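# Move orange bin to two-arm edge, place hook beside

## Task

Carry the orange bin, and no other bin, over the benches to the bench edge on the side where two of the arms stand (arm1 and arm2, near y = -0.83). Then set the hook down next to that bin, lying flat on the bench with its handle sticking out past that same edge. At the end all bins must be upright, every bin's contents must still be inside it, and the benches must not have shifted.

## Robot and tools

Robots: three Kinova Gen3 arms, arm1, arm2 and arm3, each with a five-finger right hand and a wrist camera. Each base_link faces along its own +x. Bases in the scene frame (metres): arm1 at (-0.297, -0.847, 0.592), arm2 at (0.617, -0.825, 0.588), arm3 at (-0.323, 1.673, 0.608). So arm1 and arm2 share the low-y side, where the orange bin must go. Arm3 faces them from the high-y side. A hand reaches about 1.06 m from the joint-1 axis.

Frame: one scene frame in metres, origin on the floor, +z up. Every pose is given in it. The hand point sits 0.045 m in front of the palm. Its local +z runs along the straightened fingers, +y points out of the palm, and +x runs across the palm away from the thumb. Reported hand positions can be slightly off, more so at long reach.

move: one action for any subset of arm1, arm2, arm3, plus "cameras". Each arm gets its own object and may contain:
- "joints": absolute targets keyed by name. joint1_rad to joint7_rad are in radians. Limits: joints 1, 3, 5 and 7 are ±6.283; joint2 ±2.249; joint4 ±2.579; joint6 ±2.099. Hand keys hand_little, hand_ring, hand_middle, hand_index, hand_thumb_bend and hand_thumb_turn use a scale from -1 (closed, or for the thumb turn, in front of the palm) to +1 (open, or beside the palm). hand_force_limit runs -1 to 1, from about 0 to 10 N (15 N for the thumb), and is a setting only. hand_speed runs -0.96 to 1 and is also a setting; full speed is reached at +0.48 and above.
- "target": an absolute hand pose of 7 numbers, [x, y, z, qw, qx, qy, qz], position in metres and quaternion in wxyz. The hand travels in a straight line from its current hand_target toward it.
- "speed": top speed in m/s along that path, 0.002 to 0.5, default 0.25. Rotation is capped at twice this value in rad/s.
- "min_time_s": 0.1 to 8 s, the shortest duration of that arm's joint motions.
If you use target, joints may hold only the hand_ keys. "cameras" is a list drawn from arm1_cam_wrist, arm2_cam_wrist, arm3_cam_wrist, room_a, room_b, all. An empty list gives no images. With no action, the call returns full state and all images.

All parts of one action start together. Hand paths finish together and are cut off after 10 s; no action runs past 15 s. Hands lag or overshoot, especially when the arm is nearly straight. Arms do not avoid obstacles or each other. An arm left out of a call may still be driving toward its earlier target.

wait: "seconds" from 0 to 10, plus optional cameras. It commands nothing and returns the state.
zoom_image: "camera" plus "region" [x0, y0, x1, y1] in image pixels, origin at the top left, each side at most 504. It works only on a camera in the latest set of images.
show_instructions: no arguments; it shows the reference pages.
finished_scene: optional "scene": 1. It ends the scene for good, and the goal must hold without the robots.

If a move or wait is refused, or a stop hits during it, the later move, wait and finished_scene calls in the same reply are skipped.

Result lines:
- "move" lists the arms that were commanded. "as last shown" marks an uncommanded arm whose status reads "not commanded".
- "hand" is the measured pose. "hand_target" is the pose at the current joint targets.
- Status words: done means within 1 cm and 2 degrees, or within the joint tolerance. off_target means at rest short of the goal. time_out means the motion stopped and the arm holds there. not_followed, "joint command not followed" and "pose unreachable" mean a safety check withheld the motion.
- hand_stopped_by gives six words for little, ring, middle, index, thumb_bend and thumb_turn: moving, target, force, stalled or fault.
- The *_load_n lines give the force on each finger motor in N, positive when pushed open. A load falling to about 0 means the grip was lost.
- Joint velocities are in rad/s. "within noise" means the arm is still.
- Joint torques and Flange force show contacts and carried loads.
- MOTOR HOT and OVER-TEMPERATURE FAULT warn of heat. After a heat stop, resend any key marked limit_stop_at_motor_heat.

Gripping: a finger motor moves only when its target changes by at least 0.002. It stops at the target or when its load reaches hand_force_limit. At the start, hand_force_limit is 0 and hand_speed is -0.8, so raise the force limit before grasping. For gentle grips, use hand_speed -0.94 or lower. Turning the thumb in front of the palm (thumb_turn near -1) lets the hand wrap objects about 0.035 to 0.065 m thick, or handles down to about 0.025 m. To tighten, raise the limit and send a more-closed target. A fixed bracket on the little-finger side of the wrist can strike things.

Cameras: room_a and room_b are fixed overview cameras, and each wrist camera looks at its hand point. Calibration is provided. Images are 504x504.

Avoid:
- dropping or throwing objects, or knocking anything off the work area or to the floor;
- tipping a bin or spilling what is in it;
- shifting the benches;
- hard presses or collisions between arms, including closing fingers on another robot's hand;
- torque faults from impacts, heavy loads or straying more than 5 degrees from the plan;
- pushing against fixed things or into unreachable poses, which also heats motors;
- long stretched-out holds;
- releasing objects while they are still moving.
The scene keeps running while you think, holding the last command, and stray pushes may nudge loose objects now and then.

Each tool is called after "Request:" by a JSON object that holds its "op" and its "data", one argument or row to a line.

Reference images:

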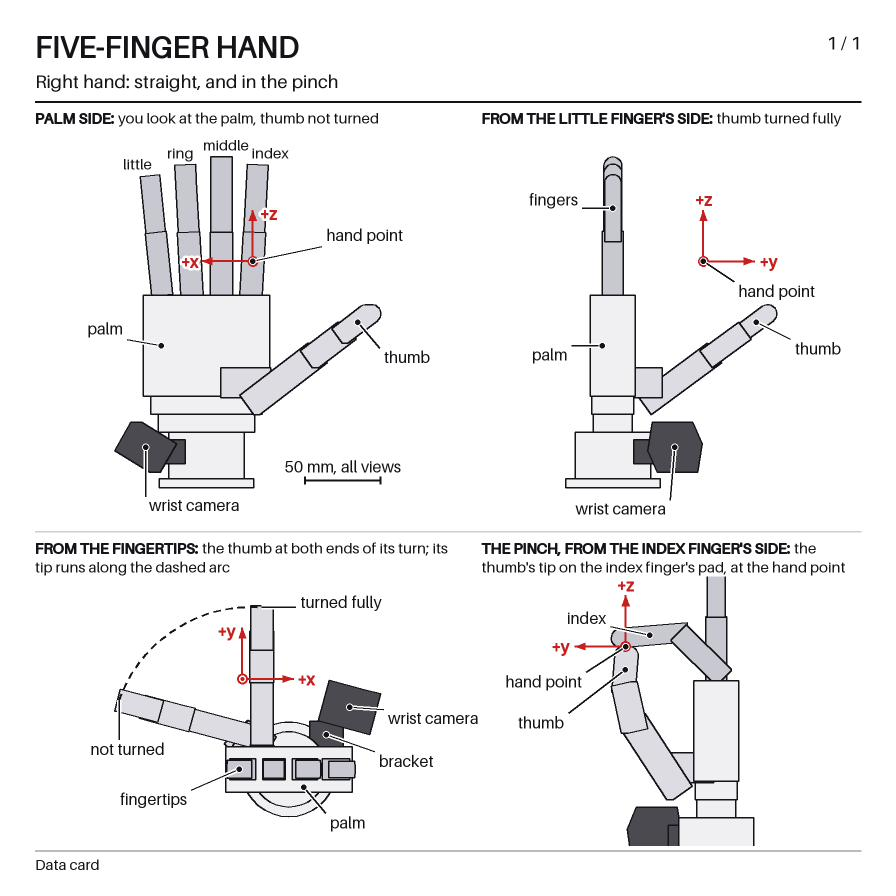

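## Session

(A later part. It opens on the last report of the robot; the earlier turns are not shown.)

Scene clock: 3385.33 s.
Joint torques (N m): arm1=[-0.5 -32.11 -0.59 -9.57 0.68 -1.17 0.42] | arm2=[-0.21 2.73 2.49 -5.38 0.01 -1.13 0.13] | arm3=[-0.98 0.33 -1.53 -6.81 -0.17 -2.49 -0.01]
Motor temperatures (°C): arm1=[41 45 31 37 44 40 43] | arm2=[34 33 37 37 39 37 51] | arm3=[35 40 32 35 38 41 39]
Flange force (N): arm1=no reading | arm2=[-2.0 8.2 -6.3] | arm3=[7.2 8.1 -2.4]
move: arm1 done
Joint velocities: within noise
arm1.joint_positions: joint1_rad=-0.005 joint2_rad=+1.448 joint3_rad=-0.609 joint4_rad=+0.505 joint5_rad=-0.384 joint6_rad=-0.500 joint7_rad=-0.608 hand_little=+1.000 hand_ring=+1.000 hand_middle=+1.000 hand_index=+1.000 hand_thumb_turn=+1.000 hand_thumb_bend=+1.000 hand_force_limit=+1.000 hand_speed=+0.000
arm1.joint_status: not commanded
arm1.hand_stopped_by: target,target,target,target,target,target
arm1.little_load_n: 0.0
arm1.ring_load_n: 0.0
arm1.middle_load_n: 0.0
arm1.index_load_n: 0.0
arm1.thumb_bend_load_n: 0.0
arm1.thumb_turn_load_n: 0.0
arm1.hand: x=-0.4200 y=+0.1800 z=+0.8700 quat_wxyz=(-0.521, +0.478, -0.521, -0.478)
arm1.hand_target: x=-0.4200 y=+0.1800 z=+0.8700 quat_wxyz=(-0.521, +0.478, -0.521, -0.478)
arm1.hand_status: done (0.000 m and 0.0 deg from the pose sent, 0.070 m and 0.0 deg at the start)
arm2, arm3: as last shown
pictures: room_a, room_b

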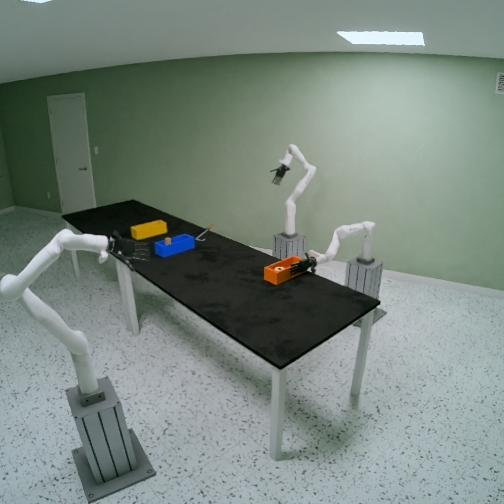

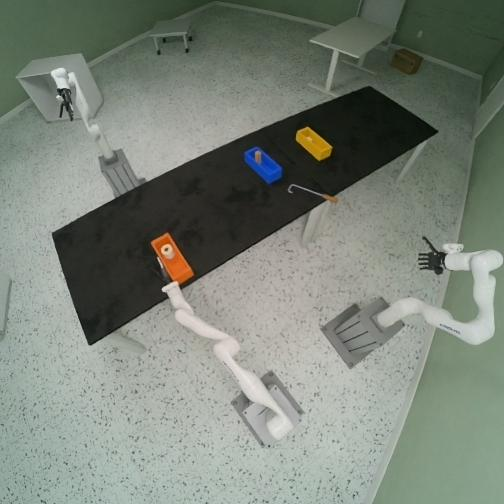

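Request:
{"op": "move", "data": {
  "arm1": {"target": [-0.34, 0.185, 0.87, 0.5213, -0.4777, 0.5213, 0.4777], "speed": 0.05},
  "cameras": ["room_b"]
}}

Request:
{"op": "zoom_image", "data": {
  "camera": "room_b",
  "region": [120, 190, 240, 310]
}}

Scene clock: 3411.77 s.
Joint torques (N m): arm1=[-0.44 -32.06 -0.94 -9.57 0.41 -1.45 0.37] | arm2=[-0.22 2.76 2.56 -5.42 0.03 -1.14 0.15] | arm3=[-0.9 0.31 -1.55 -6.76 -0.19 -2.47 -0.01]
Motor temperatures (°C): arm1=[41 46 31 37 44 40 43] | arm2=[34 33 37 37 39 37 51] | arm3=[35 40 32 35 38 41 39]
Flange force (N): arm1=no reading | arm2=[-1.8 8.5 -6.2] | arm3=[7.2 8.4 -2.3]
move: arm1 done
Joint velocities: within noise
arm1.joint_positions: joint1_rad=+0.112 joint2_rad=+1.444 joint3_rad=-0.619 joint4_rad=+0.516 joint5_rad=-0.216 joint6_rad=-0.419 joint7_rad=-0.749 hand_little=+1.000 hand_ring=+1.000 hand_middle=+1.000 hand_index=+1.000 hand_thumb_turn=+1.000 hand_thumb_bend=+1.000 hand_force_limit=+1.000 hand_speed=+0.000
arm1.joint_status: not commanded
arm1.hand_stopped_by: target,target,target,target,target,target
arm1.little_load_n: 0.0
arm1.ring_load_n: 0.0
arm1.middle_load_n: 0.0
arm1.index_load_n: 0.0
arm1.thumb_bend_load_n: 0.0
arm1.thumb_turn_load_n: 0.0
arm1.hand: x=-0.3400 y=+0.1850 z=+0.8700 quat_wxyz=(-0.521, +0.478, -0.521, -0.478)
arm1.hand_target: x=-0.3400 y=+0.1850 z=+0.8700 quat_wxyz=(-0.521, +0.478, -0.521, -0.478)
arm1.hand_status: done (0.000 m and 0.0 deg from the pose sent, 0.080 m and 0.0 deg at the start)
arm2, arm3: as last shown

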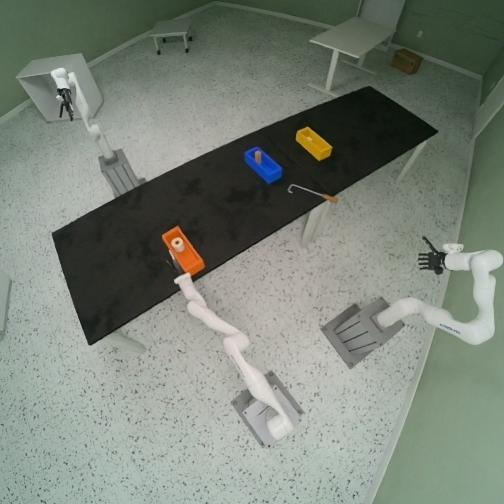

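Scaled by 4.200 from the camera's image (finer frame: 720x720).

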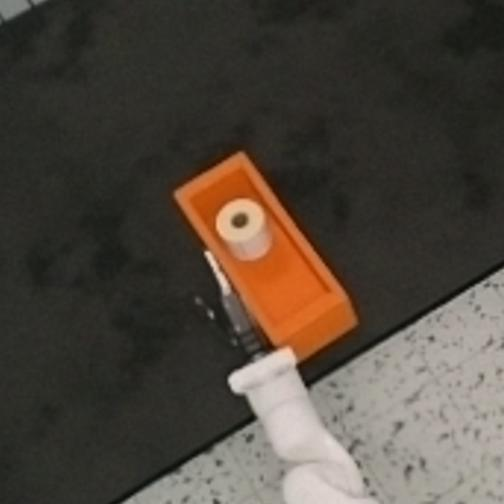

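Request:
{"op": "move", "data": {
  "arm1": {"target": [-0.26, 0.185, 0.87, 0.5213, -0.4777, 0.5213, 0.4777], "speed": 0.05},
  "cameras": ["room_b"]
}}

Request:
{"op": "zoom_image", "data": {
  "camera": "room_b",
  "region": [130, 180, 250, 300]
}}

Scene clock: 3418.60 s.
Joint torques (N m): arm1=[-0.65 -32.05 -1.28 -9.29 0.18 -1.72 0.4] | arm2=[-0.22 2.75 2.53 -5.4 0 -1.17 0.11] | arm3=[-0.92 0.33 -1.5 -6.76 -0.23 -2.48 -0.05]
Motor temperatures (°C): arm1=[41 46 31 37 44 40 43] | arm2=[34 33 37 37 39 37 51] | arm3=[35 40 32 35 38 41 39]
Flange force (N): arm1=no reading | arm2=[-1.9 8.3 -6.4] | arm3=[7.3 8.3 -2.4]
move: arm1 done
Joint velocities: within noise
arm1.joint_positions: joint1_rad=+0.226 joint2_rad=+1.461 joint3_rad=-0.673 joint4_rad=+0.483 joint5_rad=+0.021 joint6_rad=-0.324 joint7_rad=-0.914 hand_little=+1.000 hand_ring=+1.000 hand_middle=+1.000 hand_index=+1.000 hand_thumb_turn=+1.000 hand_thumb_bend=+1.000 hand_force_limit=+1.000 hand_speed=+0.000
arm1.joint_status: not commanded
arm1.hand_stopped_by: target,target,target,target,target,target
arm1.little_load_n: 0.0
arm1.ring_load_n: 0.0
arm1.middle_load_n: 0.0
arm1.index_load_n: 0.0
arm1.thumb_bend_load_n: 0.0
arm1.thumb_turn_load_n: 0.0
arm1.hand: x=-0.2600 y=+0.1850 z=+0.8700 quat_wxyz=(-0.521, +0.478, -0.521, -0.478)
arm1.hand_target: x=-0.2600 y=+0.1850 z=+0.8700 quat_wxyz=(-0.521, +0.478, -0.521, -0.478)
arm1.hand_status: done (0.000 m and 0.0 deg from the pose sent, 0.080 m and 0.0 deg at the start)
arm2, arm3: as last shown

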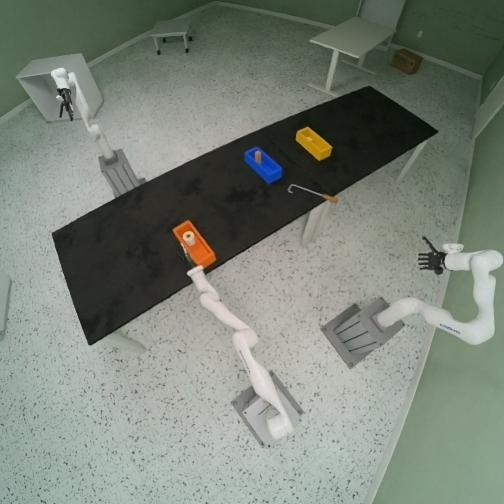

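Scaled by 4.200 from the camera's image (finer frame: 720x720).

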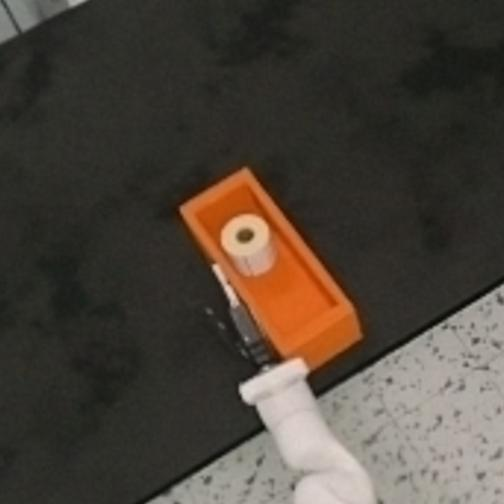

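Request:
{"op": "move", "data": {
  "arm1": {"target": [-0.19, 0.185, 0.87, 0.5213, -0.4777, 0.5213, 0.4777], "speed": 0.05},
  "cameras": ["room_b"]
}}

Request:
{"op": "zoom_image", "data": {
  "camera": "room_b",
  "region": [150, 160, 270, 280]
}}

Scene clock: 3702.03 s.
Joint torques (N m): arm1=[-0.61 -32.36 -1.13 -8.26 -0.13 -1.97 0.38] | arm2=[-0.2 2.77 2.54 -5.35 0.01 -1.15 0.12] | arm3=[-0.97 0.33 -1.55 -6.78 -0.18 -2.48 0]
Motor temperatures (°C): arm1=[41 45 31 37 44 39 43] | arm2=[34 33 37 37 39 37 51] | arm3=[35 37 32 35 38 41 39]
Flange force (N): arm1=no reading | arm2=[-2.0 8.3 -6.5] | arm3=[7.2 8.2 -2.4]
move: arm1 done
Joint velocities: within noise
arm1.joint_positions: joint1_rad=+0.308 joint2_rad=+1.517 joint3_rad=-0.822 joint4_rad=+0.352 joint5_rad=+0.430 joint6_rad=-0.189 joint7_rad=-1.161 hand_little=+1.000 hand_ring=+1.000 hand_middle=+1.000 hand_index=+1.000 hand_thumb_turn=+1.000 hand_thumb_bend=+1.000 hand_force_limit=+1.000 hand_speed=+0.000
arm1.joint_status: not commanded
arm1.hand_stopped_by: target,target,target,target,target,target
arm1.little_load_n: 0.0
arm1.ring_load_n: 0.0
arm1.middle_load_n: 0.0
arm1.index_load_n: 0.0
arm1.thumb_bend_load_n: 0.0
arm1.thumb_turn_load_n: -0.5
arm1.hand: x=-0.1900 y=+0.1850 z=+0.8700 quat_wxyz=(-0.521, +0.478, -0.521, -0.478)
arm1.hand_target: x=-0.1900 y=+0.1850 z=+0.8700 quat_wxyz=(-0.521, +0.478, -0.521, -0.478)
arm1.hand_status: done (0.000 m and 0.0 deg from the pose sent, 0.070 m and 0.0 deg at the start)
arm2.joint_positions: joint1_rad=+0.380 joint2_rad=-0.563 joint3_rad=-0.130 joint4_rad=+1.320 joint5_rad=+0.042 joint6_rad=+1.929 joint7_rad=-1.875 hand_little=+1.000 hand_ring=+1.000 hand_middle=+1.000 hand_index=+1.000 hand_thumb_turn=+1.000 hand_thumb_bend=+1.000 hand_force_limit=+0.000 hand_speed=-0.800
arm2.joint_status: not commanded
arm2.hand_stopped_by: target,target,target,target,target,target
arm2.little_load_n: 0.0
arm2.ring_load_n: 0.0
arm2.middle_load_n: 0.0
arm2.index_load_n: 0.0
arm2.thumb_bend_load_n: 0.0
arm2.thumb_turn_load_n: 0.0
arm2.hand: x=+0.6451 y=-0.6386 z=+1.1815 quat_wxyz=(-0.189, +0.446, -0.867, -0.117)
arm2.hand_target: x=+0.6451 y=-0.6386 z=+1.1815 quat_wxyz=(-0.189, +0.446, -0.867, -0.117)
arm2.hand_status: not commanded
arm3.joint_positions: joint1_rad=+0.000 joint2_rad=-0.563 joint3_rad=+0.000 joint4_rad=+1.600 joint5_rad=+0.000 joint6_rad=+0.900 joint7_rad=-4.154 hand_little=+1.000 hand_ring=+1.000 hand_middle=+1.000 hand_index=+1.000 hand_thumb_turn=+1.000 hand_thumb_bend=+1.000 hand_force_limit=+0.000 hand_speed=-0.800
arm3.joint_status: not commanded
arm3.hand_stopped_by: target,target,target,target,target,target
arm3.little_load_n: 0.0
arm3.ring_load_n: 0.0
arm3.middle_load_n: 0.0
arm3.index_load_n: 0.0
arm3.thumb_bend_load_n: 0.0
arm3.thumb_turn_load_n: 0.0
arm3.hand: x=-0.4586 y=+1.3398 z=+1.2994 quat_wxyz=(-0.516, -0.691, +0.450, -0.232)
arm3.hand_target: x=-0.4586 y=+1.3398 z=+1.2994 quat_wxyz=(-0.516, -0.691, +0.450, -0.232)
arm3.hand_status: not commanded

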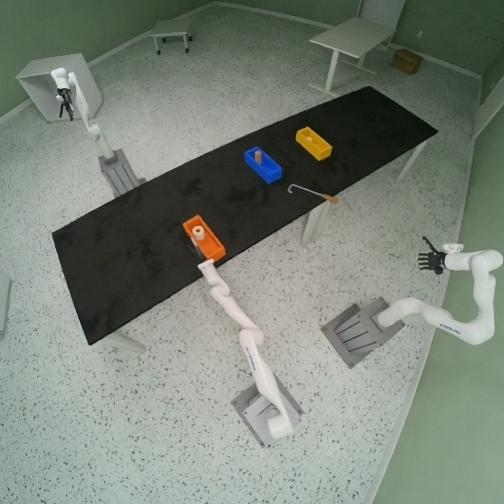

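Scaled by 4.200 from the camera's image (finer frame: 720x720).

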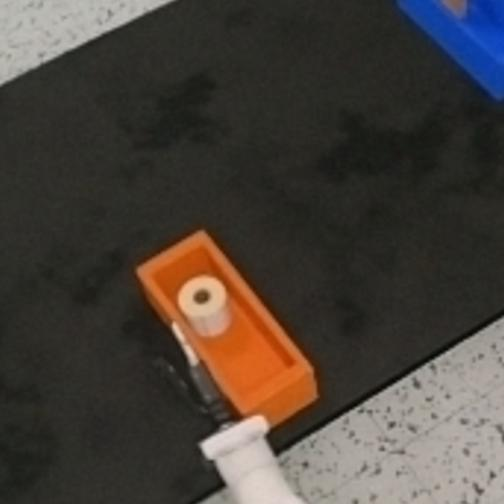

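Request:
{"op": "move", "data": {
  "arm1": {"target": [-0.25, 0.17, 0.88, 0.5213, -0.4777, 0.5213, 0.4777], "speed": 0.08}
}}

Request:
{"op": "move", "data": {
  "arm1": {"target": [-0.38, -0.1, 1.03, 0.5213, -0.4777, 0.5213, 0.4777], "speed": 0.25},
  "arm2": {"target": [0.80, -0.35, 1.05, 0.6, -0.6, -0.3742, 0.3742], "speed": 0.25},
  "cameras": ["room_b", "arm2_cam_wrist"]
}}

Scene clock: 3719.60 s.
Joint torques (N m): arm1=[-0.64 -31.56 -1.98 -9.04 0.22 -1.69 0.46] | arm2=[-0.21 2.73 2.51 -5.36 0 -1.13 0.12] | arm3=[-0.88 0.32 -1.48 -6.79 -0.21 -2.51 0.01]
Motor temperatures (°C): arm1=[41 45 31 37 44 39 43] | arm2=[34 33 37 37 39 37 51] | arm3=[35 37 32 35 38 41 39]
Flange force (N): arm1=[7.5 -3.9 -4.9] | arm2=[-2.1 8.2 -6.5] | arm3=[7.3 8.1 -2.4]
move: arm1 done
Joint velocities: within noise
arm1.joint_positions: joint1_rad=+0.282 joint2_rad=+1.402 joint3_rad=-0.689 joint4_rad=+0.624 joint5_rad=+0.029 joint6_rad=-0.385 joint7_rad=-0.912 hand_little=+1.000 hand_ring=+1.000 hand_middle=+1.000 hand_index=+1.000 hand_thumb_turn=+1.000 hand_thumb_bend=+1.000 hand_force_limit=+1.000 hand_speed=+0.000
arm1.joint_status: not commanded
arm1.hand_stopped_by: target,target,target,target,target,target
arm1.little_load_n: 0.0
arm1.ring_load_n: 0.0
arm1.middle_load_n: 0.0
arm1.index_load_n: 0.0
arm1.thumb_bend_load_n: 0.0
arm1.thumb_turn_load_n: 0.0
arm1.hand: x=-0.2501 y=+0.1700 z=+0.8800 quat_wxyz=(-0.521, +0.478, -0.521, -0.478)
arm1.hand_target: x=-0.2500 y=+0.1700 z=+0.8800 quat_wxyz=(-0.521, +0.478, -0.521, -0.478)
arm1.hand_status: done (0.000 m and 0.0 deg from the pose sent, 0.063 m and 0.0 deg at the start)
arm2, arm3: as last shown
arm3.thumb_turn_load_n: 0.5
pictures: none

Scene clock: 3726.07 s.
Joint torques (N m): arm1=[-0.51 -20.53 -2.65 -8.43 1.19 -1.55 0.43] | arm2=[0.04 20.04 -4.21 3.1 -2.1 -1.8 0.08] | arm3=[-0.86 0.39 -1.56 -6.76 -0.18 -2.48 -0.01]
Motor temperatures (°C): arm1=[41 45 31 37 44 39 43] | arm2=[34 33 37 37 39 37 51] | arm3=[35 37 32 35 38 41 39]
Flange force (N): arm1=[8.6 -1.6 -1.4] | arm2=[7.7 -5.6 -5.2] | arm3=[7.1 8.4 -2.5]
move: arm1 done; arm2 done
Joint velocities: within noise
arm1.joint_positions: joint1_rad=+0.382 joint2_rad=+0.689 joint3_rad=-0.800 joint4_rad=+1.852 joint5_rad=-0.433 joint6_rad=-1.033 joint7_rad=-0.824 hand_little=+1.000 hand_ring=+1.000 hand_middle=+1.000 hand_index=+1.000 hand_thumb_turn=+1.000 hand_thumb_bend=+1.000 hand_force_limit=+1.000 hand_speed=+0.000
arm1.joint_status: not commanded
arm1.hand_stopped_by: target,target,target,target,target,target
arm1.little_load_n: 0.0
arm1.ring_load_n: 0.0
arm1.middle_load_n: 0.0
arm1.index_load_n: 0.0
arm1.thumb_bend_load_n: 0.0
arm1.thumb_turn_load_n: -0.5
arm1.hand: x=-0.3800 y=-0.1000 z=+1.0300 quat_wxyz=(-0.521, +0.478, -0.521, -0.478)
arm1.hand_target: x=-0.3800 y=-0.1000 z=+1.0300 quat_wxyz=(-0.521, +0.478, -0.521, -0.478)
arm1.hand_status: done (0.000 m and 0.0 deg from the pose sent, 0.335 m and 0.0 deg at the start)
arm2.joint_positions: joint1_rad=-1.930 joint2_rad=-1.501 joint3_rad=+0.649 joint4_rad=+1.024 joint5_rad=+0.556 joint6_rad=+1.546 joint7_rad=+0.789 hand_little=+1.000 hand_ring=+1.000 hand_middle=+1.000 hand_index=+1.000 hand_thumb_turn=+1.000 hand_thumb_bend=+1.000 hand_force_limit=+0.000 hand_speed=-0.800
arm2.joint_status: not commanded
arm2.hand_stopped_by: target,target,target,target,target,target
arm2.little_load_n: 0.0
arm2.ring_load_n: 0.0
arm2.middle_load_n: 0.0
arm2.index_load_n: -0.5
arm2.thumb_bend_load_n: 0.0
arm2.thumb_turn_load_n: 0.0
arm2.hand: x=+0.8000 y=-0.3500 z=+1.0500 quat_wxyz=(-0.600, +0.600, +0.374, -0.374)
arm2.hand_target: x=+0.8000 y=-0.3500 z=+1.0500 quat_wxyz=(-0.600, +0.600, +0.374, -0.374)
arm2.hand_status: done (0.000 m and 0.0 deg from the pose sent, 0.353 m and 168.5 deg at the start)
arm3: as last shown
arm3.thumb_turn_load_n: 0.0
pictures: arm2_cam_wrist, room_b
arm2_cam_wrist: T_world_to_cam=[[0.13448, 0.22372, -0.96533, 0.97637], [0.09318, -0.97272, -0.21245, -0.19423], [-0.98653, -0.06138, -0.15165, 1.04263]] pos_world=[0.91538, -0.34337, 1.05938]

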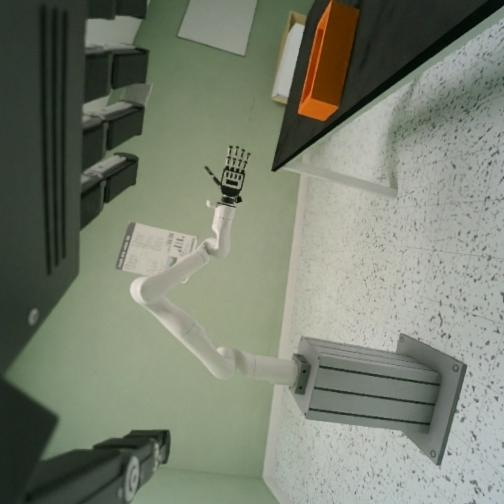

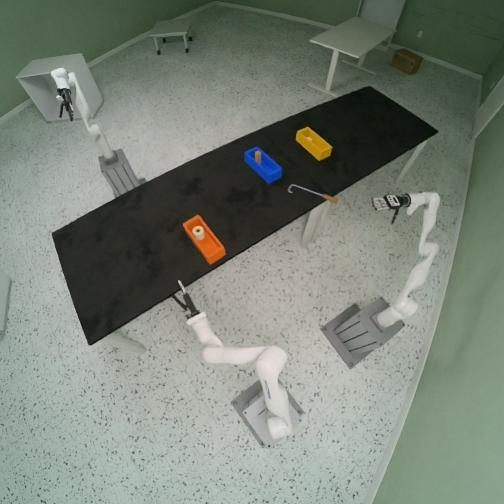

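Request:
{"op": "move", "data": {
  "arm2": {"joints": {"joint1_rad": 0.45, "joint2_rad": 0.538, "joint3_rad": -0.292, "joint4_rad": 1.756, "joint5_rad": -0.54, "joint6_rad": -0.83, "joint7_rad": 0.547}, "min_time_s": 5},
  "cameras": ["room_b", "arm2_cam_wrist"]
}}

Scene clock: 3783.67 s.
Joint torques (N m): arm1=[-0.52 -20.52 -2.68 -8.45 1.16 -1.57 0.43] | arm2=[-0.19 -17.99 1.45 -7 0.68 -2.23 0.08] | arm3=[-0.93 0.3 -1.55 -6.75 -0.19 -2.48 -0.04]
Motor temperatures (°C): arm1=[41 45 31 37 44 39 43] | arm2=[34 36 37 36 39 37 51] | arm3=[35 37 32 35 38 41 39]
Flange force (N): arm1=[8.6 -1.8 -1.4] | arm2=[0.6 -0.4 3.3] | arm3=[7.3 8.4 -2.4]
move: arm2 done
Joint velocities: within noise
arm1, arm3: as last shown
arm2.joint_positions: joint1_rad=+0.450 joint2_rad=+0.538 joint3_rad=-0.292 joint4_rad=+1.756 joint5_rad=-0.540 joint6_rad=-0.830 joint7_rad=+0.547 hand_little=+1.000 hand_ring=+1.000 hand_middle=+1.000 hand_index=+1.000 hand_thumb_turn=+1.000 hand_thumb_bend=+1.000 hand_force_limit=+0.000 hand_speed=-0.800
arm2.joint_status: all done
arm2.hand_stopped_by: target,target,target,target,target,target
arm2.little_load_n: 0.0
arm2.ring_load_n: 0.0
arm2.middle_load_n: 0.0
arm2.index_load_n: 0.0
arm2.thumb_bend_load_n: 0.0
arm2.thumb_turn_load_n: 0.0
arm2.hand: x=+0.9358 y=-0.1207 z=+0.9542 quat_wxyz=(-0.662, +0.682, -0.218, +0.219)
arm2.hand_target: x=+0.9359 y=-0.1207 z=+0.9542 quat_wxyz=(-0.662, +0.682, -0.218, +0.219)
arm2.hand_status: not commanded
arm3.little_load_n: 0.5
pictures: arm2_cam_wrist, room_b
arm2_cam_wrist: T_world_to_cam=[[0.19006, -0.19774, -0.96165, 0.70784], [-0.97574, 0.07042, -0.20732, 1.1171], [0.10872, 0.97772, -0.17956, 0.30328]] pos_world=[0.92249, -0.23522, 0.96675]

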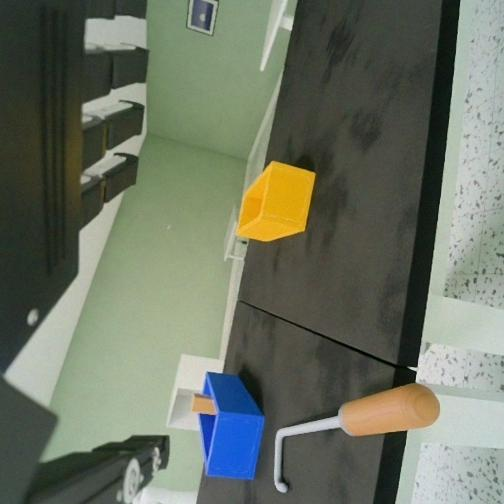

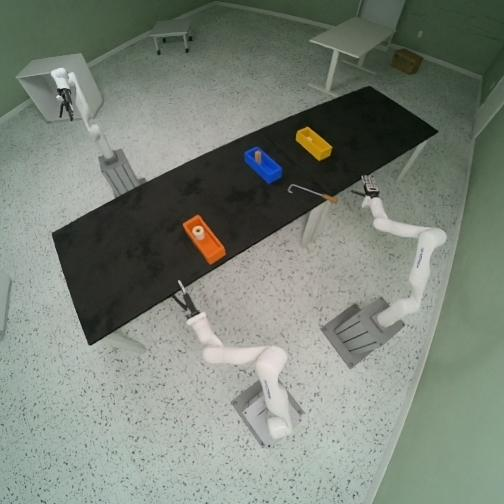

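Request:
{"op": "zoom_image", "data": {
  "camera": "arm2_cam_wrist",
  "region": [250, 340, 460, 504]
}}

Request:
{"op": "zoom_image", "data": {
  "camera": "room_b",
  "region": [280, 170, 350, 220]
}}

Scaled by 2.400 from the camera's image (finer frame: 720x720).

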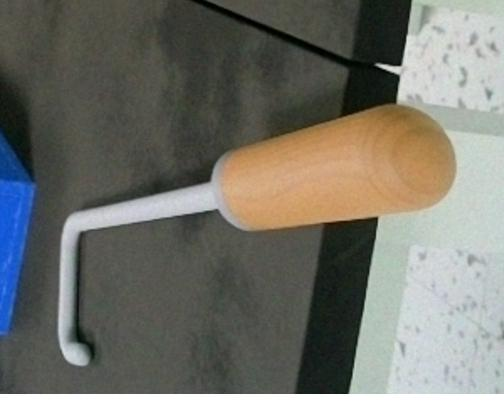

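Scaled by 7.200 from the camera's image (finer frame: 720x720).

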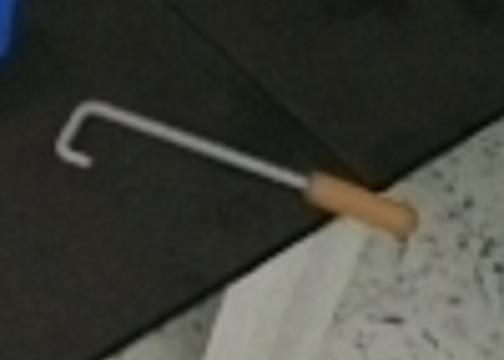

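Request:
{"op": "move", "data": {
  "arm2": {"target": [0.925, -0.09, 0.85, 0.6858, -0.6858, -0.1723, 0.1723], "speed": 0.15, "joints": {"hand_thumb_turn": -1, "hand_speed": -0.3}},
  "cameras": ["room_b", "arm2_cam_wrist"]
}}

Scene clock: 3842.73 s.
Joint torques (N m): arm1=[-0.59 -20.49 -2.68 -8.39 1.2 -1.53 0.44] | arm2=[0.05 -24.49 -2.68 -5.91 -2.36 -1 0.11] | arm3=[-0.97 0.34 -1.52 -6.73 -0.21 -2.46 -0.03]
Motor temperatures (°C): arm1=[41 45 31 36 44 39 43] | arm2=[34 36 37 36 39 37 51] | arm3=[35 37 32 35 38 41 39]
Flange force (N): arm1=[8.5 -1.8 -1.4] | arm2=[5.9 -0.4 1.8] | arm3=[7.4 8.2 -2.4]
move: arm2 done
Joint velocities: within noise
arm1, arm3: as last shown
arm1.thumb_turn_load_n: 0.0
arm2.joint_positions: joint1_rad=+0.917 joint2_rad=+1.181 joint3_rad=-0.541 joint4_rad=+0.841 joint5_rad=+1.890 joint6_rad=-1.068 joint7_rad=-1.156 hand_little=+1.000 hand_ring=+1.000 hand_middle=+1.000 hand_index=+1.000 hand_thumb_turn=-1.000 hand_thumb_bend=+1.000 hand_force_limit=+0.000 hand_speed=-0.300
arm2.joint_status: all done
arm2.hand_stopped_by: target,target,target,target,target,target
arm2.little_load_n: 0.0
arm2.ring_load_n: 0.0
arm2.middle_load_n: 0.0
arm2.index_load_n: 0.0
arm2.thumb_bend_load_n: 0.0
arm2.thumb_turn_load_n: 0.0
arm2.hand: x=+0.9250 y=-0.0900 z=+0.8500 quat_wxyz=(-0.686, +0.686, +0.172, -0.172)
arm2.hand_target: x=+0.9250 y=-0.0900 z=+0.8500 quat_wxyz=(-0.686, +0.686, +0.172, -0.172)
arm2.hand_status: done (0.000 m and 0.0 deg from the pose sent, 0.109 m and 64.3 deg at the start)
arm3.little_load_n: 0.0
pictures: arm2_cam_wrist, room_b
arm2_cam_wrist: T_world_to_cam=[[0.23986, 0.10316, -0.96531, 0.59986], [-0.49198, -0.84428, -0.21247, 0.55739], [-0.83691, 0.52587, -0.15176, 1.06615]] pos_world=[1.02262, -0.15195, 0.85928]

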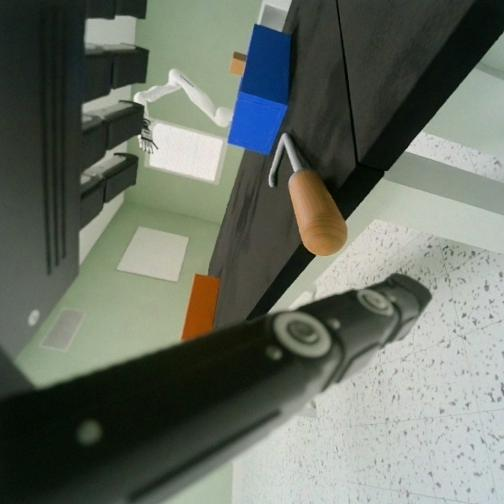

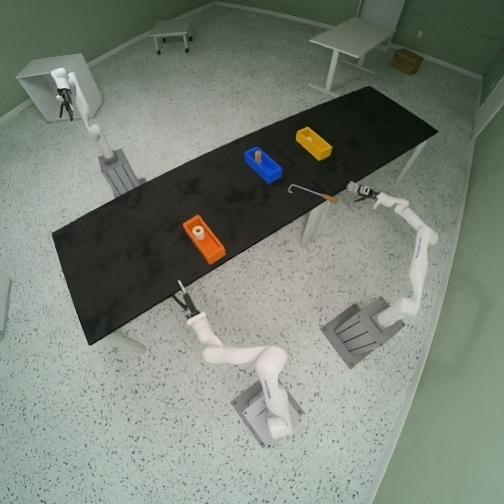

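Request:
{"op": "zoom_image", "data": {
  "camera": "arm2_cam_wrist",
  "region": [220, 80, 420, 280]
}}

Scaled by 2.520 from the camera's image (finer frame: 720x720).

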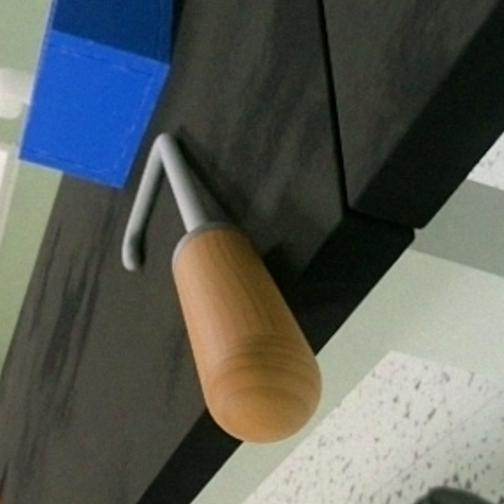

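Request:
{"op": "zoom_image", "data": {
  "camera": "room_b",
  "region": [310, 160, 400, 230]
}}

Scaled by 5.600 from the camera's image (finer frame: 720x720).

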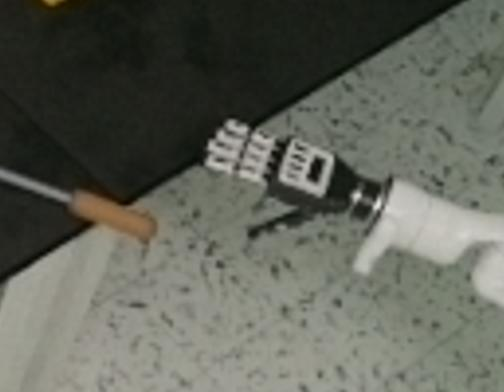

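Request:
{"op": "zoom_image", "data": {
  "camera": "room_b",
  "region": [335, 170, 385, 210]
}}

Scaled by 10.080 from the camera's image (finer frame: 720x720).

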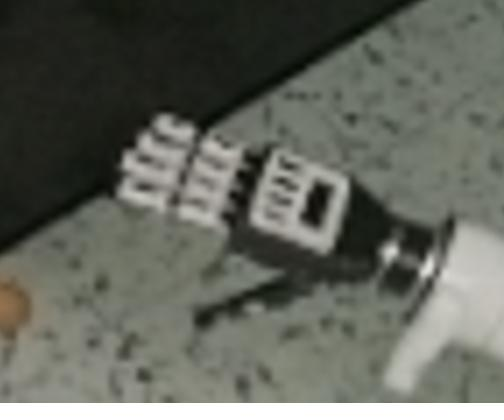

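Request:
{"op": "move", "data": {
  "arm2": {"target": [0.903, -0.078, 0.79, 0.6858, -0.6858, -0.1723, 0.1723], "speed": 0.1},
  "cameras": ["room_b", "room_a", "arm2_cam_wrist"]
}}

Request:
{"op": "zoom_image", "data": {
  "camera": "arm2_cam_wrist",
  "region": [60, 60, 504, 400]
}}

Scene clock: 4102.30 s.
Joint torques (N m): arm1=[-0.51 -20.45 -2.77 -8.41 1.17 -1.52 0.44] | arm2=[0.04 -24.46 -3.01 -5.29 -2.15 -1.31 0.09] | arm3=[-0.88 0.37 -1.58 -6.75 -0.2 -2.45 -0.01]
Motor temperatures (°C): arm1=[41 44 31 36 44 39 43] | arm2=[34 38 37 37 39 37 51] | arm3=[35 36 32 35 38 41 39]
Flange force (N): arm1=[8.6 -1.7 -1.5] | arm2=[5.2 0.1 2.1] | arm3=[7.0 8.4 -2.4]
move: arm2 done
Joint velocities: within noise
arm1, arm3: as last shown
arm1.thumb_turn_load_n: -0.5
arm2.joint_positions: joint1_rad=+0.899 joint2_rad=+1.258 joint3_rad=-0.566 joint4_rad=+0.893 joint5_rad=+1.863 joint6_rad=-1.023 joint7_rad=-1.021 hand_little=+1.000 hand_ring=+1.000 hand_middle=+1.000 hand_index=+1.000 hand_thumb_turn=-1.000 hand_thumb_bend=+1.000 hand_force_limit=+0.000 hand_speed=-0.300
arm2.joint_status: not commanded
arm2.hand_stopped_by: target,target,target,target,target,target
arm2.little_load_n: -0.5
arm2.ring_load_n: -0.5
arm2.middle_load_n: 0.0
arm2.index_load_n: 0.0
arm2.thumb_bend_load_n: 0.0
arm2.thumb_turn_load_n: 0.0
arm2.hand: x=+0.9029 y=-0.0780 z=+0.7900 quat_wxyz=(-0.686, +0.686, +0.172, -0.172)
arm2.hand_target: x=+0.9030 y=-0.0780 z=+0.7900 quat_wxyz=(-0.686, +0.686, +0.172, -0.172)
arm2.hand_status: done (0.000 m and 0.0 deg from the pose sent, 0.065 m and 0.0 deg at the start)
arm3.little_load_n: 0.5
pictures: arm2_cam_wrist, room_a, room_b
arm2_cam_wrist: T_world_to_cam=[[0.2397, 0.10314, -0.96535, 0.5462], [-0.49191, -0.84435, -0.21235, 0.54372], [-0.837, 0.52577, -0.15165, 1.03223]] pos_world=[1.00052, -0.13995, 0.79928]

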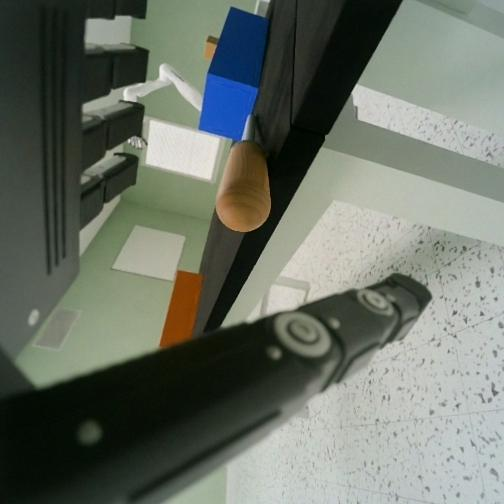

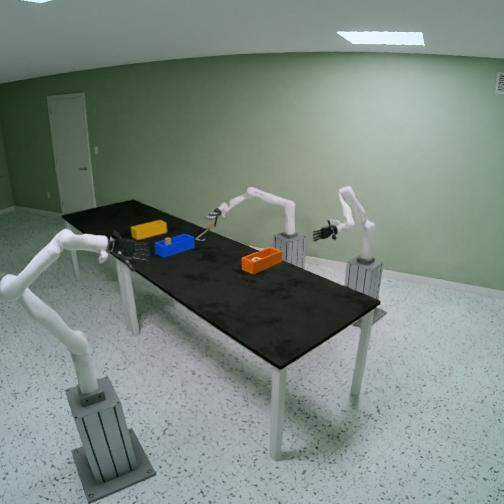

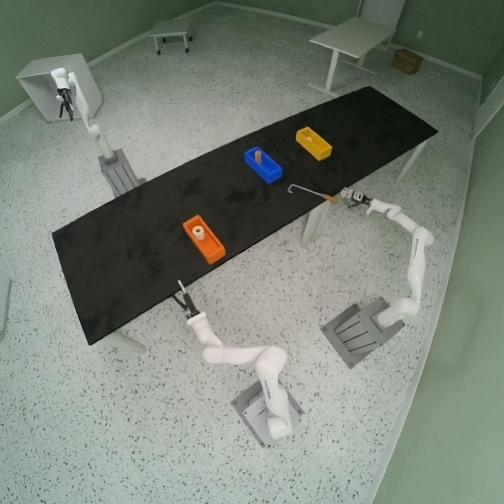

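Scaled by 1.135 from the camera's image (finer frame: 720x720).

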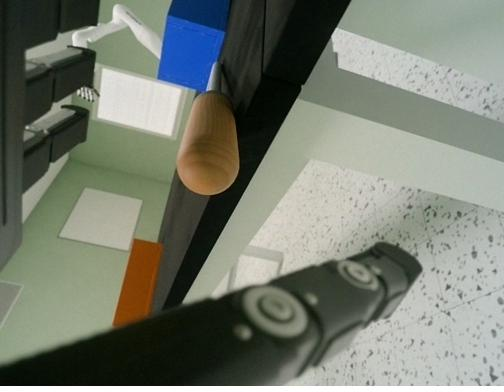

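Request:
{"op": "move", "data": {
  "arm2": {"target": [0.8723, -0.084, 0.765, 0.6916, -0.6916, -0.1470, 0.1470], "speed": 0.08},
  "cameras": ["arm2_cam_wrist"]
}}

Request:
{"op": "zoom_image", "data": {
  "camera": "arm2_cam_wrist",
  "region": [100, 60, 440, 400]
}}

Scene clock: 4234.50 s.
Joint torques (N m): arm1=[-0.46 -20.44 -2.64 -8.39 1.19 -1.54 0.38] | arm2=[-0.01 -23.05 -4.08 -4.23 -1.63 -1.88 0.11] | arm3=[-0.95 0.33 -1.52 -6.78 -0.18 -2.47 -0.04]
Motor temperatures (°C): arm1=[41 44 31 36 44 39 43] | arm2=[34 44 37 37 39 36 51] | arm3=[35 36 32 35 38 41 39]
Flange force (N): arm1=[8.4 -1.4 -1.4] | arm2=[4.0 0.2 2.6] | arm3=[7.2 8.2 -2.4]
move: arm2 done
Joint velocities: within noise
arm1, arm3: as last shown
arm1.thumb_bend_load_n: -0.5
arm1.thumb_turn_load_n: 0.0
arm2.joint_positions: joint1_rad=+0.949 joint2_rad=+1.230 joint3_rad=-0.659 joint4_rad=+1.154 joint5_rad=+1.723 joint6_rad=-0.866 joint7_rad=-0.747 hand_little=+1.000 hand_ring=+1.000 hand_middle=+1.000 hand_index=+1.000 hand_thumb_turn=-1.000 hand_thumb_bend=+1.000 hand_force_limit=+0.000 hand_speed=-0.300
arm2.joint_status: not commanded
arm2.hand_stopped_by: target,target,target,target,target,target
arm2.little_load_n: 0.0
arm2.ring_load_n: 0.0
arm2.middle_load_n: 0.0
arm2.index_load_n: -0.5
arm2.thumb_bend_load_n: 0.0
arm2.thumb_turn_load_n: 0.0
arm2.hand: x=+0.8723 y=-0.0840 z=+0.7650 quat_wxyz=(-0.692, +0.692, +0.147, -0.147)
arm2.hand_target: x=+0.8723 y=-0.0840 z=+0.7650 quat_wxyz=(-0.692, +0.692, +0.147, -0.147)
arm2.hand_status: done (0.000 m and 0.0 deg from the pose sent, 0.040 m and 4.2 deg at the start)
arm3.little_load_n: 0.0
arm2_cam_wrist: T_world_to_cam=[[0.24676, 0.08528, -0.96532, 0.52242], [-0.55258, -0.80593, -0.21246, 0.57449], [-0.79609, 0.58584, -0.15175, 0.97547]] pos_world=[0.96511, -0.15302, 0.77438]

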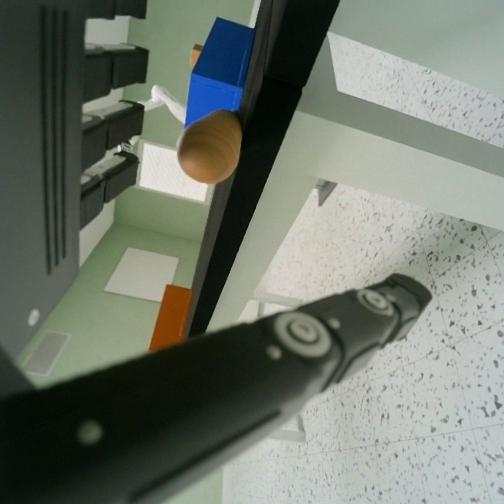

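Scaled by 1.482 from the camera's image (finer frame: 720x720).

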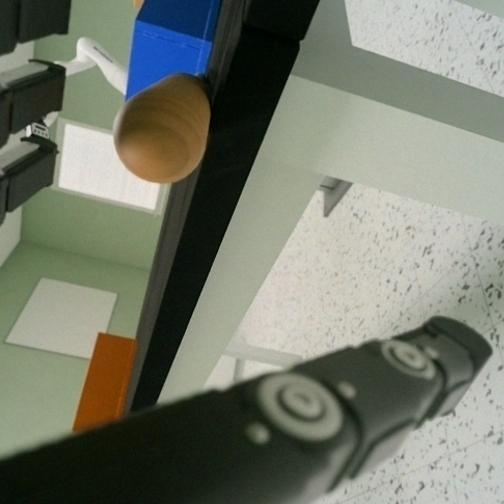

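Request:
{"op": "move", "data": {
  "arm2": {"target": [0.8500, -0.0340, 0.762, 0.6916, -0.6916, -0.1470, 0.1470], "speed": 0.06},
  "cameras": ["arm2_cam_wrist", "room_b"]
}}

Request:
{"op": "zoom_image", "data": {
  "camera": "arm2_cam_wrist",
  "region": [60, 20, 400, 360]
}}

Scene clock: 4251.83 s.
Joint torques (N m): arm1=[-0.5 -20.52 -2.71 -8.38 1.18 -1.59 0.39] | arm2=[-0.03 -24.13 -3.82 -4.7 -1.63 -1.82 0.09] | arm3=[-0.91 0.36 -1.51 -6.77 -0.19 -2.46 -0.06]
Motor temperatures (°C): arm1=[41 44 31 36 44 39 43] | arm2=[34 44 37 37 39 36 51] | arm3=[35 36 32 35 38 41 39]
Flange force (N): arm1=[8.5 -1.6 -1.1] | arm2=[3.5 0.4 2.8] | arm3=[7.1 8.3 -2.4]
move: arm2 done
Joint velocities: within noise
arm1, arm3: as last shown
arm1.middle_load_n: -0.5
arm1.thumb_bend_load_n: 0.0
arm2.joint_positions: joint1_rad=+0.840 joint2_rad=+1.274 joint3_rad=-0.654 joint4_rad=+1.025 joint5_rad=+1.722 joint6_rad=-0.820 joint7_rad=-0.798 hand_little=+1.000 hand_ring=+1.000 hand_middle=+1.000 hand_index=+1.000 hand_thumb_turn=-1.000 hand_thumb_bend=+1.000 hand_force_limit=+0.000 hand_speed=-0.300
arm2.joint_status: not commanded
arm2.hand_stopped_by: target,target,target,target,target,target
arm2.little_load_n: 0.0
arm2.ring_load_n: 0.0
arm2.middle_load_n: 0.0
arm2.index_load_n: 0.0
arm2.thumb_bend_load_n: 0.0
arm2.thumb_turn_load_n: 0.0
arm2.hand: x=+0.8500 y=-0.0340 z=+0.7620 quat_wxyz=(-0.692, +0.692, +0.147, -0.147)
arm2.hand_target: x=+0.8500 y=-0.0340 z=+0.7620 quat_wxyz=(-0.692, +0.692, +0.147, -0.147)
arm2.hand_status: done (0.000 m and 0.0 deg from the pose sent, 0.055 m and 0.0 deg at the start)
arm2_cam_wrist: T_world_to_cam=[[0.24684, 0.08524, -0.9653, 0.52056], [-0.55249, -0.80599, -0.21246, 0.60181], [-0.79613, 0.58576, -0.15186, 0.92801]] pos_world=[0.94281, -0.10292, 0.77128]

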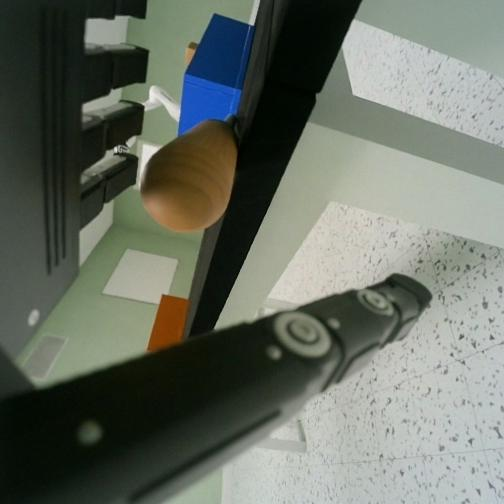

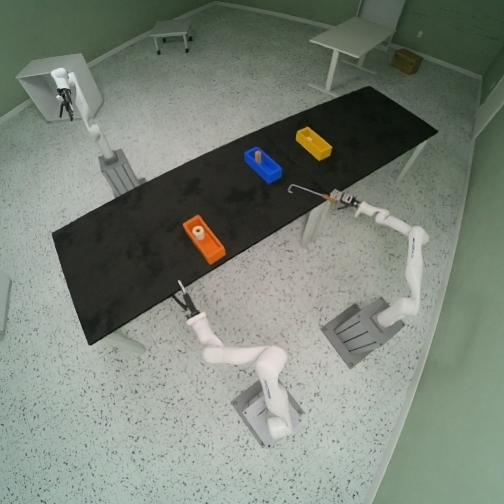

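Scaled by 1.482 from the camera's image (finer frame: 720x720).

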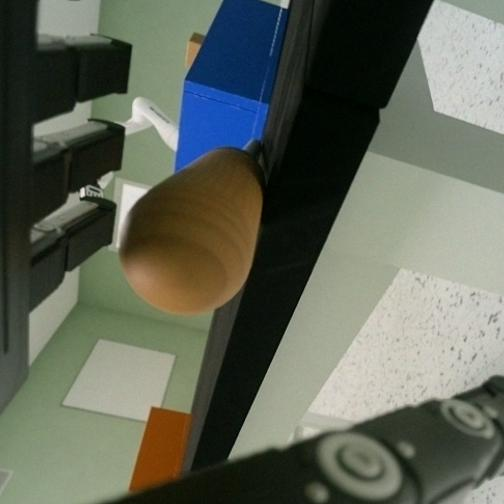

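Request:
{"op": "zoom_image", "data": {
  "camera": "arm2_cam_wrist",
  "region": [220, 20, 360, 160]
}}

Scaled by 3.600 from the camera's image (finer frame: 720x720).

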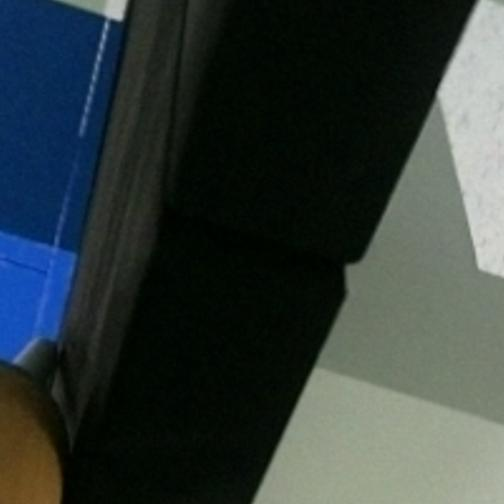

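Request:
{"op": "move", "data": {
  "arm2": {"target": [0.8355, -0.0029, 0.757, 0.6916, -0.6916, -0.1470, 0.1470], "speed": 0.06},
  "cameras": ["arm2_cam_wrist", "room_b"]
}}

Request:
{"op": "zoom_image", "data": {
  "camera": "arm2_cam_wrist",
  "region": [60, 20, 440, 400]
}}

Scene clock: 4300.83 s.
Joint torques (N m): arm1=[-0.53 -20.52 -2.65 -8.41 1.19 -1.61 0.41] | arm2=[-0.07 -24.84 -3.56 -5.02 -1.64 -1.71 0.1] | arm3=[-0.94 0.33 -1.55 -6.77 -0.18 -2.5 -0.02]
Motor temperatures (°C): arm1=[41 44 31 36 44 39 43] | arm2=[34 42 37 37 39 36 51] | arm3=[35 35 32 35 38 41 39]
Flange force (N): arm1=[8.4 -1.7 -1.2] | arm2=[3.4 0.6 2.9] | arm3=[7.2 8.3 -2.5]
move: arm2 done
Joint velocities: within noise
arm1: as last shown
arm1.middle_load_n: 0.0
arm1.thumb_bend_load_n: -0.5
arm2.joint_positions: joint1_rad=+0.768 joint2_rad=+1.311 joint3_rad=-0.644 joint4_rad=+0.927 joint5_rad=+1.729 joint6_rad=-0.798 joint7_rad=-0.840 hand_little=+1.000 hand_ring=+1.000 hand_middle=+1.000 hand_index=+1.000 hand_thumb_turn=-1.000 hand_thumb_bend=+1.000 hand_force_limit=+0.000 hand_speed=-0.300
arm2.joint_status: not commanded
arm2.hand_stopped_by: target,target,target,target,target,target
arm2.little_load_n: 0.0
arm2.ring_load_n: 0.0
arm2.middle_load_n: 0.0
arm2.index_load_n: 0.0
arm2.thumb_bend_load_n: 0.0
arm2.thumb_turn_load_n: 0.0
arm2.hand: x=+0.8355 y=-0.0029 z=+0.7570 quat_wxyz=(-0.692, +0.692, +0.147, -0.147)
arm2.hand_target: x=+0.8355 y=-0.0029 z=+0.7570 quat_wxyz=(-0.692, +0.692, +0.147, -0.147)
arm2.hand_status: done (0.000 m and 0.0 deg from the pose sent, 0.035 m and 0.0 deg at the start)
arm3.joint_positions: joint1_rad=+0.000 joint2_rad=-0.563 joint3_rad=+0.000 joint4_rad=+1.600 joint5_rad=+0.000 joint6_rad=+0.900 joint7_rad=-4.154 hand_little=+1.000 hand_ring=+1.000 hand_middle=+1.000 hand_index=+1.000 hand_thumb_turn=+1.000 hand_thumb_bend=+1.000 hand_force_limit=+0.000 hand_speed=-0.800
arm3.joint_status: not commanded
arm3.hand_stopped_by: target,target,target,target,target,target
arm3.little_load_n: 0.0
arm3.ring_load_n: 0.0
arm3.middle_load_n: 0.0
arm3.index_load_n: 0.0
arm3.thumb_bend_load_n: 0.0
arm3.thumb_turn_load_n: 0.0
arm3.hand: x=-0.4586 y=+1.3398 z=+1.2994 quat_wxyz=(-0.516, -0.691, +0.450, -0.232)
arm3.hand_target: x=-0.4586 y=+1.3398 z=+1.2994 quat_wxyz=(-0.516, -0.691, +0.450, -0.232)
arm3.hand_status: not commanded
arm2_cam_wrist: T_world_to_cam=[[0.24677, 0.0853, -0.96531, 0.51675], [-0.55251, -0.80597, -0.21246, 0.61782], [-0.79614, 0.58577, -0.15176, 0.89743]] pos_world=[0.92831, -0.07182, 0.76628]

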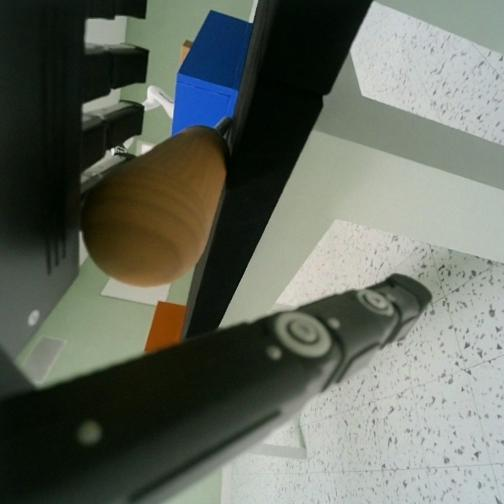

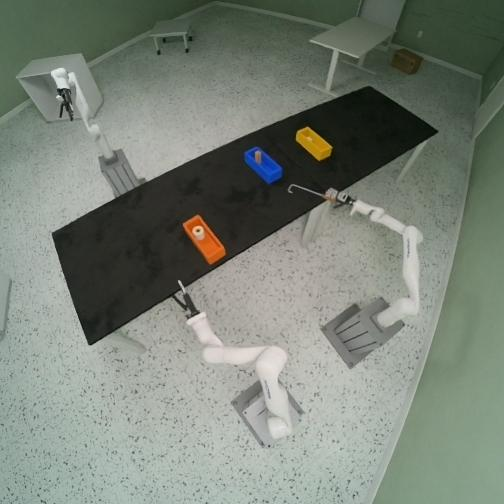

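Scaled by 1.326 from the camera's image (finer frame: 720x720).

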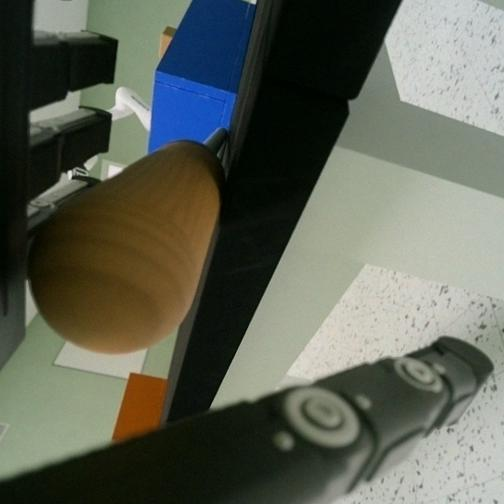

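Request:
{"op": "move", "data": {
  "arm2": {"target": [0.8355, -0.0029, 0.751, 0.6916, -0.6916, -0.1470, 0.1470], "speed": 0.03, "joints": {"hand_thumb_bend": 0.3, "hand_speed": -0.6, "hand_force_limit": -0.6}},
  "cameras": ["arm2_cam_wrist"]
}}

Request:
{"op": "zoom_image", "data": {
  "camera": "arm2_cam_wrist",
  "region": [60, 20, 440, 400]
}}

Scene clock: 4314.57 s.
Joint torques (N m): arm1=[-0.53 -20.53 -2.65 -8.41 1.19 -1.56 0.45] | arm2=[-0.76 -23.48 -2.91 -4.03 -1.25 -1.4 0.11] | arm3=[-0.94 0.34 -1.51 -6.81 -0.19 -2.48 -0.04]
Motor temperatures (°C): arm1=[41 44 31 36 44 39 43] | arm2=[34 42 37 37 39 36 51] | arm3=[35 35 32 35 38 41 39]
Flange force (N): arm1=[8.6 -1.7 -1.4] | arm2=[4.4 -1.2 2.5] | arm3=[7.1 8.1 -2.4]
move: arm2 done
Joint velocities: within noise
arm1, arm3: as last shown
arm1.thumb_bend_load_n: 0.0
arm2.joint_positions: joint1_rad=+0.768 joint2_rad=+1.322 joint3_rad=-0.644 joint4_rad=+0.924 joint5_rad=+1.729 joint6_rad=-0.800 joint7_rad=-0.832 hand_little=+1.000 hand_ring=+1.000 hand_middle=+1.000 hand_index=+1.000 hand_thumb_turn=-1.000 hand_thumb_bend=+0.300 hand_force_limit=-0.600 hand_speed=-0.600
arm2.joint_status: all done
arm2.hand_stopped_by: target,target,target,target,target,target
arm2.little_load_n: 0.0
arm2.ring_load_n: 0.0
arm2.middle_load_n: 0.0
arm2.index_load_n: 0.0
arm2.thumb_bend_load_n: 0.0
arm2.thumb_turn_load_n: 0.0
arm2.hand: x=+0.8355 y=-0.0029 z=+0.7510 quat_wxyz=(-0.692, +0.692, +0.147, -0.147)
arm2.hand_target: x=+0.8355 y=-0.0029 z=+0.7510 quat_wxyz=(-0.692, +0.692, +0.147, -0.147)
arm2.hand_status: done (0.000 m and 0.0 deg from the pose sent, 0.006 m and 0.0 deg at the start)
arm2_cam_wrist: T_world_to_cam=[[0.24677, 0.0853, -0.96531, 0.51096], [-0.55251, -0.80597, -0.21246, 0.61654], [-0.79614, 0.58577, -0.15176, 0.89651]] pos_world=[0.92831, -0.07182, 0.76028]

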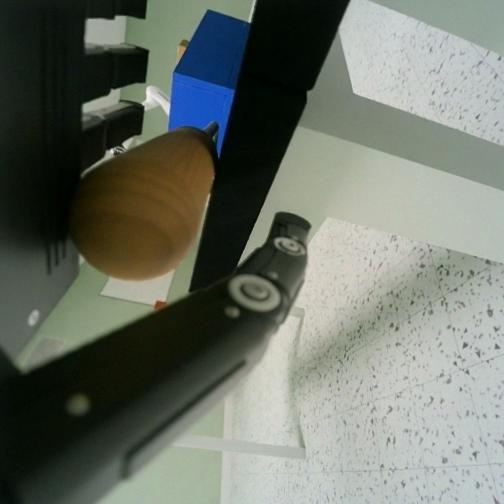

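Scaled by 1.326 from the camera's image (finer frame: 720x720).

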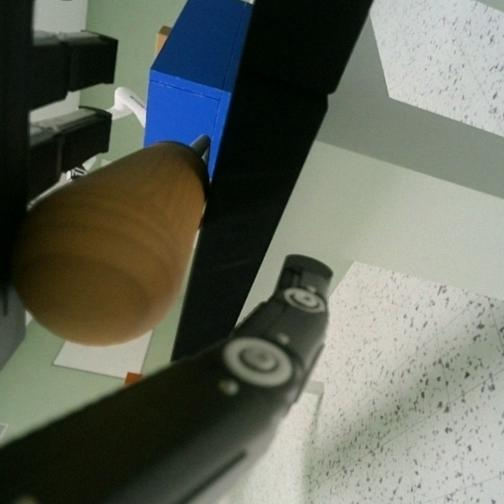

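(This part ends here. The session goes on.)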